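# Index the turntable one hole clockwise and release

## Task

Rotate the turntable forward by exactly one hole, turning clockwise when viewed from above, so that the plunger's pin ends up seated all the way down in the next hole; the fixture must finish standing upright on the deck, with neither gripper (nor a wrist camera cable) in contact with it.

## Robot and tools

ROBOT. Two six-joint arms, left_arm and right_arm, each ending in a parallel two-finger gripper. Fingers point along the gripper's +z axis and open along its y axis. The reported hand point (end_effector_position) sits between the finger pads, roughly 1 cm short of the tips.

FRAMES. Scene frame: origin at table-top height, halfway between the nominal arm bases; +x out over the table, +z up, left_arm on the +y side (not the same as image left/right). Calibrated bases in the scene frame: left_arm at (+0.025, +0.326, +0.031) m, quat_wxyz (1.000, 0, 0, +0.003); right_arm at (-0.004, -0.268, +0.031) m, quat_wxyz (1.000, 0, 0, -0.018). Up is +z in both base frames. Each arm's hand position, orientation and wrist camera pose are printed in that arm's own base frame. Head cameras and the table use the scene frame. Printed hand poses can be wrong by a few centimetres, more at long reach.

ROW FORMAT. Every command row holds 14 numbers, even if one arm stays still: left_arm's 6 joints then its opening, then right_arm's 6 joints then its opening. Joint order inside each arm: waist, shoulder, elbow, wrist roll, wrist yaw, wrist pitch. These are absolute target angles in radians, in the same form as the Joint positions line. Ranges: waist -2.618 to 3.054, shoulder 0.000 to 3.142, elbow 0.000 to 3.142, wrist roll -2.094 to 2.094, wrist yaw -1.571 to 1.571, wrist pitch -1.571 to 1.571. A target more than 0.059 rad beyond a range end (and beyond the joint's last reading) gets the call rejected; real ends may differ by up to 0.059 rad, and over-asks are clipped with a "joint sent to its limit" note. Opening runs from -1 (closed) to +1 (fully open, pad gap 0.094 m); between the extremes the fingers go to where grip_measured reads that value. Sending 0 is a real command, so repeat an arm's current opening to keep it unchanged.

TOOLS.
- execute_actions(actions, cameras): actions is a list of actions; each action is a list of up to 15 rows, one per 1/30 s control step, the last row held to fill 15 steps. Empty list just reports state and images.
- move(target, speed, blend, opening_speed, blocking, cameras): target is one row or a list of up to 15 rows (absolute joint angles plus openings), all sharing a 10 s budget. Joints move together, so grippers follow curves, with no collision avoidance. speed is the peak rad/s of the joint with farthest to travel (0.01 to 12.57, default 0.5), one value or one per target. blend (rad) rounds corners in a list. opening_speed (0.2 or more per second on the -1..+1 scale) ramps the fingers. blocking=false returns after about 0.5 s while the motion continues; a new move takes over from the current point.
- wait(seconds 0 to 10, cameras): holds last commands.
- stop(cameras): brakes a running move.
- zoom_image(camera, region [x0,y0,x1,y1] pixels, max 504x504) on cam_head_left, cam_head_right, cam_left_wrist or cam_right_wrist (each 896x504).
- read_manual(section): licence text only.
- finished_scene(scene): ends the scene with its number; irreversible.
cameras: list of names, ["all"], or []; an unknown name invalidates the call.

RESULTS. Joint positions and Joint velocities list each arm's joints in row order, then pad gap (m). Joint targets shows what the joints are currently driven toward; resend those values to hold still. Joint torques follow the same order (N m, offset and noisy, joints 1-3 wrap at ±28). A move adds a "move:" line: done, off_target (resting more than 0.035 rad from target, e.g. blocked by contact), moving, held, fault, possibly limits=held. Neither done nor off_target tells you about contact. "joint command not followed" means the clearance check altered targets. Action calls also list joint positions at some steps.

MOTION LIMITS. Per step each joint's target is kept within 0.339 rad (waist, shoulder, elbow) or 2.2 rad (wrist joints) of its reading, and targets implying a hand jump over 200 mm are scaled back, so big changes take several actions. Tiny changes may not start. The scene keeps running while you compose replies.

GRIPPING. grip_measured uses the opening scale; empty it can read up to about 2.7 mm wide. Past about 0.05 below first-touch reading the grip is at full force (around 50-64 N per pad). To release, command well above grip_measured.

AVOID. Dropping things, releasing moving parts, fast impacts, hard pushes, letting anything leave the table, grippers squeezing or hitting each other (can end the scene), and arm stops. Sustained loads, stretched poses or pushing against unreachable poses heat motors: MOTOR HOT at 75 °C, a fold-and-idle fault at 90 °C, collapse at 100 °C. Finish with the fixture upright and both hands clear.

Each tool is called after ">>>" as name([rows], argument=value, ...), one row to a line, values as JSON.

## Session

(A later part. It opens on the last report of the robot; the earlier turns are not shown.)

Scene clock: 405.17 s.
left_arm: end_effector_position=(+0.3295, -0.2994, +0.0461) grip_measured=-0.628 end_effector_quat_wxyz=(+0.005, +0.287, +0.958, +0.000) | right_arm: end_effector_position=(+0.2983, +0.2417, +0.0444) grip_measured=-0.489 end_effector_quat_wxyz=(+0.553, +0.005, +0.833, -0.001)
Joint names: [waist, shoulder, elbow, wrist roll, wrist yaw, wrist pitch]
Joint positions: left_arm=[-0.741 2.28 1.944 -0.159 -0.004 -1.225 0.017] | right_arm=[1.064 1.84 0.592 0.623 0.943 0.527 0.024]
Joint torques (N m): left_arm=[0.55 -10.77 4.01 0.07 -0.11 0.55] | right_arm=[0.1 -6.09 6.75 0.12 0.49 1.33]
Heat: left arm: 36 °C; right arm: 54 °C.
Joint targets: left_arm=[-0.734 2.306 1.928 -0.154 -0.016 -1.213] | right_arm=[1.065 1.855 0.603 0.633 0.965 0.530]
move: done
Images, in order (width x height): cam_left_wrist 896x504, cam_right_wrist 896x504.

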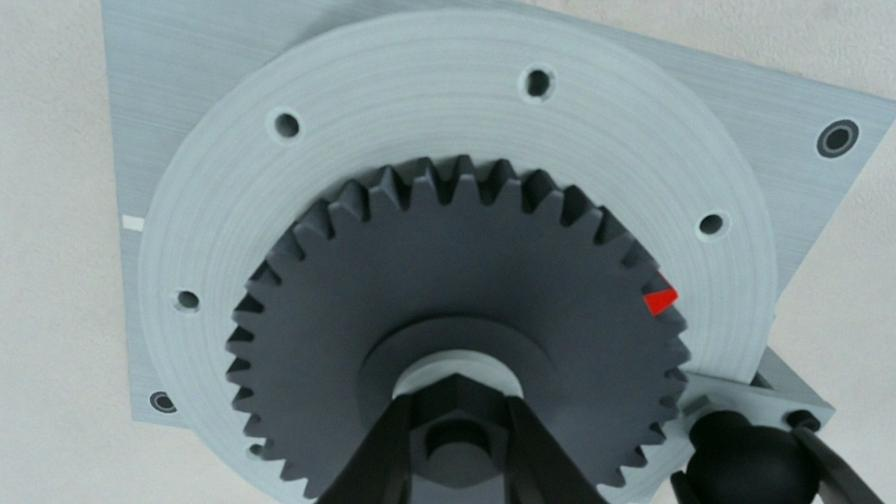

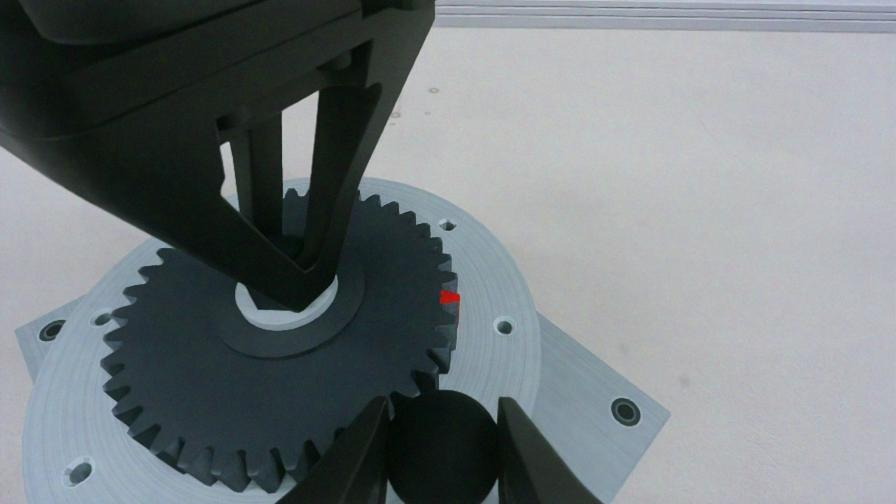

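>>> move([
  [-0.734, 2.306, 1.928, -0.156, -0.016, -1.213, -0.3, 1.065, 1.852, 0.600, 0.630, 0.960, 0.53, 0.0],
  [-0.734, 2.306, 1.928, -0.156, -0.016, -1.213, -0.3, 1.085, 1.805, 0.575, 0.63, 0.955, 0.525, 0.0],
  [-0.734, 2.29, 2.02, -0.156, -0.005, -1.31, -0.3, 1.145, 1.66, 0.51, 0.62, 0.95, 0.48, 0.0],
  [-0.734, 2.28, 2.18, -0.156, 0.0, -1.46, -0.3, 1.16, 1.58, 0.40, 0.55, 0.90, 0.55, 0.0],
], speed=0.3, opening_speed=0.5, cameras=["cam_left_wrist", "cam_right_wrist", "cam_head_left"])

>>> zoom_image(camera="cam_right_wrist", region=[200, 150, 650, 504])

>>> zoom_image(camera="cam_left_wrist", region=[400, 100, 896, 504])

Scene clock: 438.33 s.
left_arm: end_effector_position=(+0.3281, -0.2976, +0.0995) grip_measured=-0.301 end_effector_quat_wxyz=(+0.002, +0.287, +0.958, +0.002) | right_arm: end_effector_position=(+0.2562, +0.2333, +0.0659) grip_measured=-0.002 end_effector_quat_wxyz=(+0.556, -0.052, +0.829, +0.042)
Joint names: [waist, shoulder, elbow, wrist roll, wrist yaw, wrist pitch]
Joint positions: left_arm=[-0.741 2.28 2.156 -0.159 -0.006 -1.444 0.033] | right_arm=[1.151 1.605 0.408 0.557 0.902 0.54 0.047]
Joint torques (N m): left_arm=[0.55 -13.07 7.05 0.05 0.06 0.26] | right_arm=[0.81 -7.28 5.29 -0.06 0.24 1.45]
Heat: left arm: 37 °C; right arm: 43 °C.
Joint targets: left_arm=[-0.734 2.280 2.180 -0.156 0.000 -1.460] | right_arm=[1.160 1.580 0.400 0.550 0.900 0.550]
move: done
Images, in order (width x height): cam_head_left 896x504, cam_left_wrist 896x504, cam_right_wrist 896x504.

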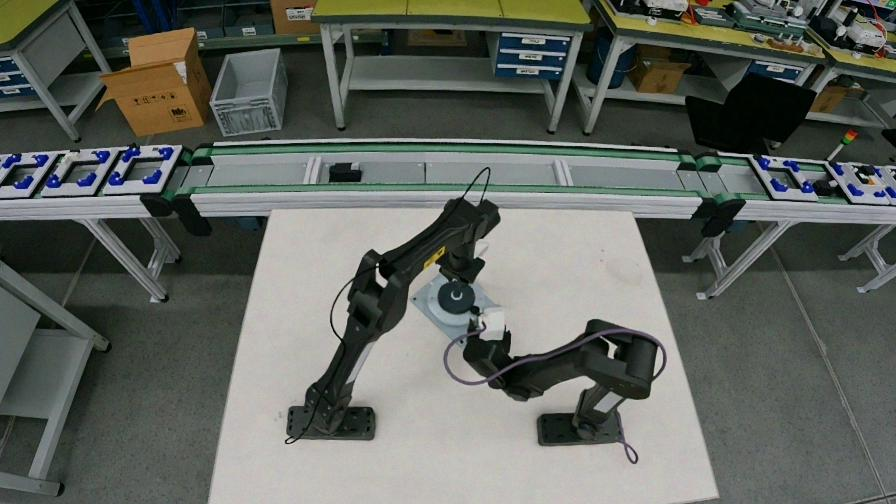

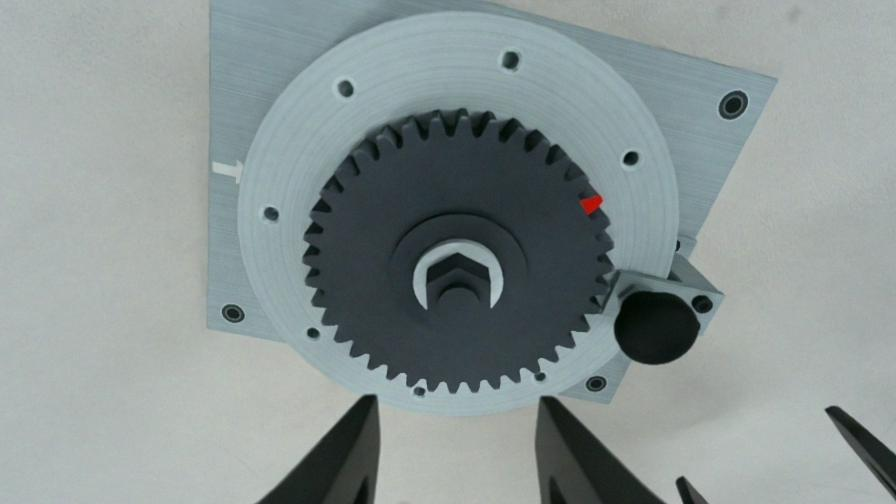

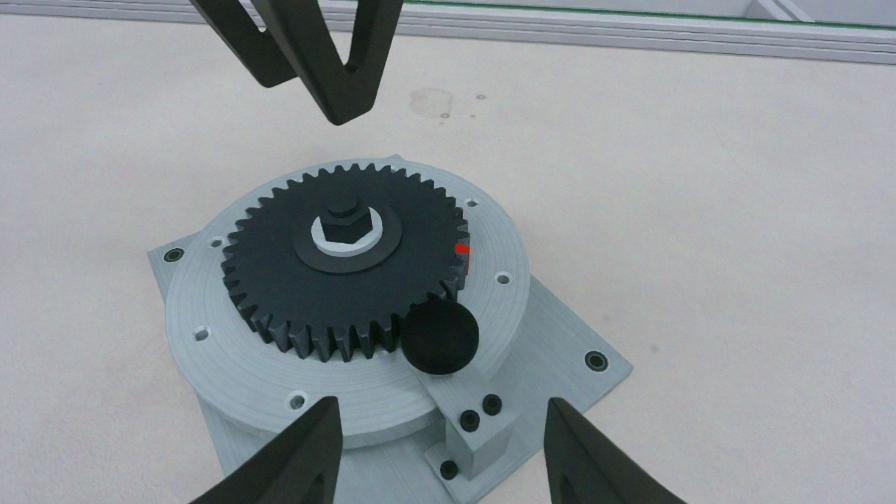

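Scaled by 1.120 from the camera's 896x504 image, which has a finer 1280x720 frame.

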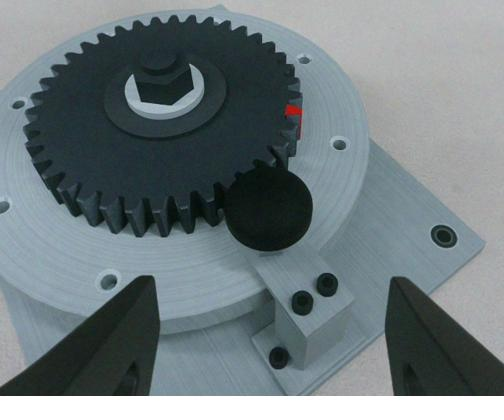

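Scaled by 1.016 from the camera's 896x504 image, which has a finer 1280x720 frame.

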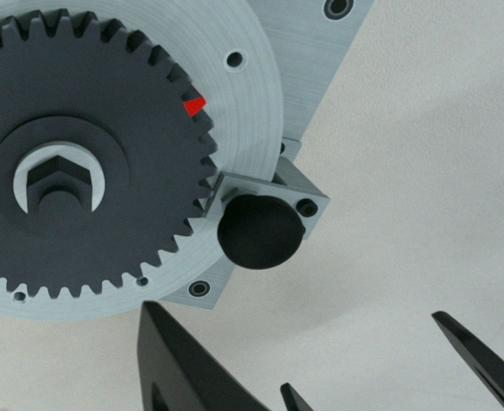

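>>> finished_scene(scene=2)

The scene is finished: the task was done.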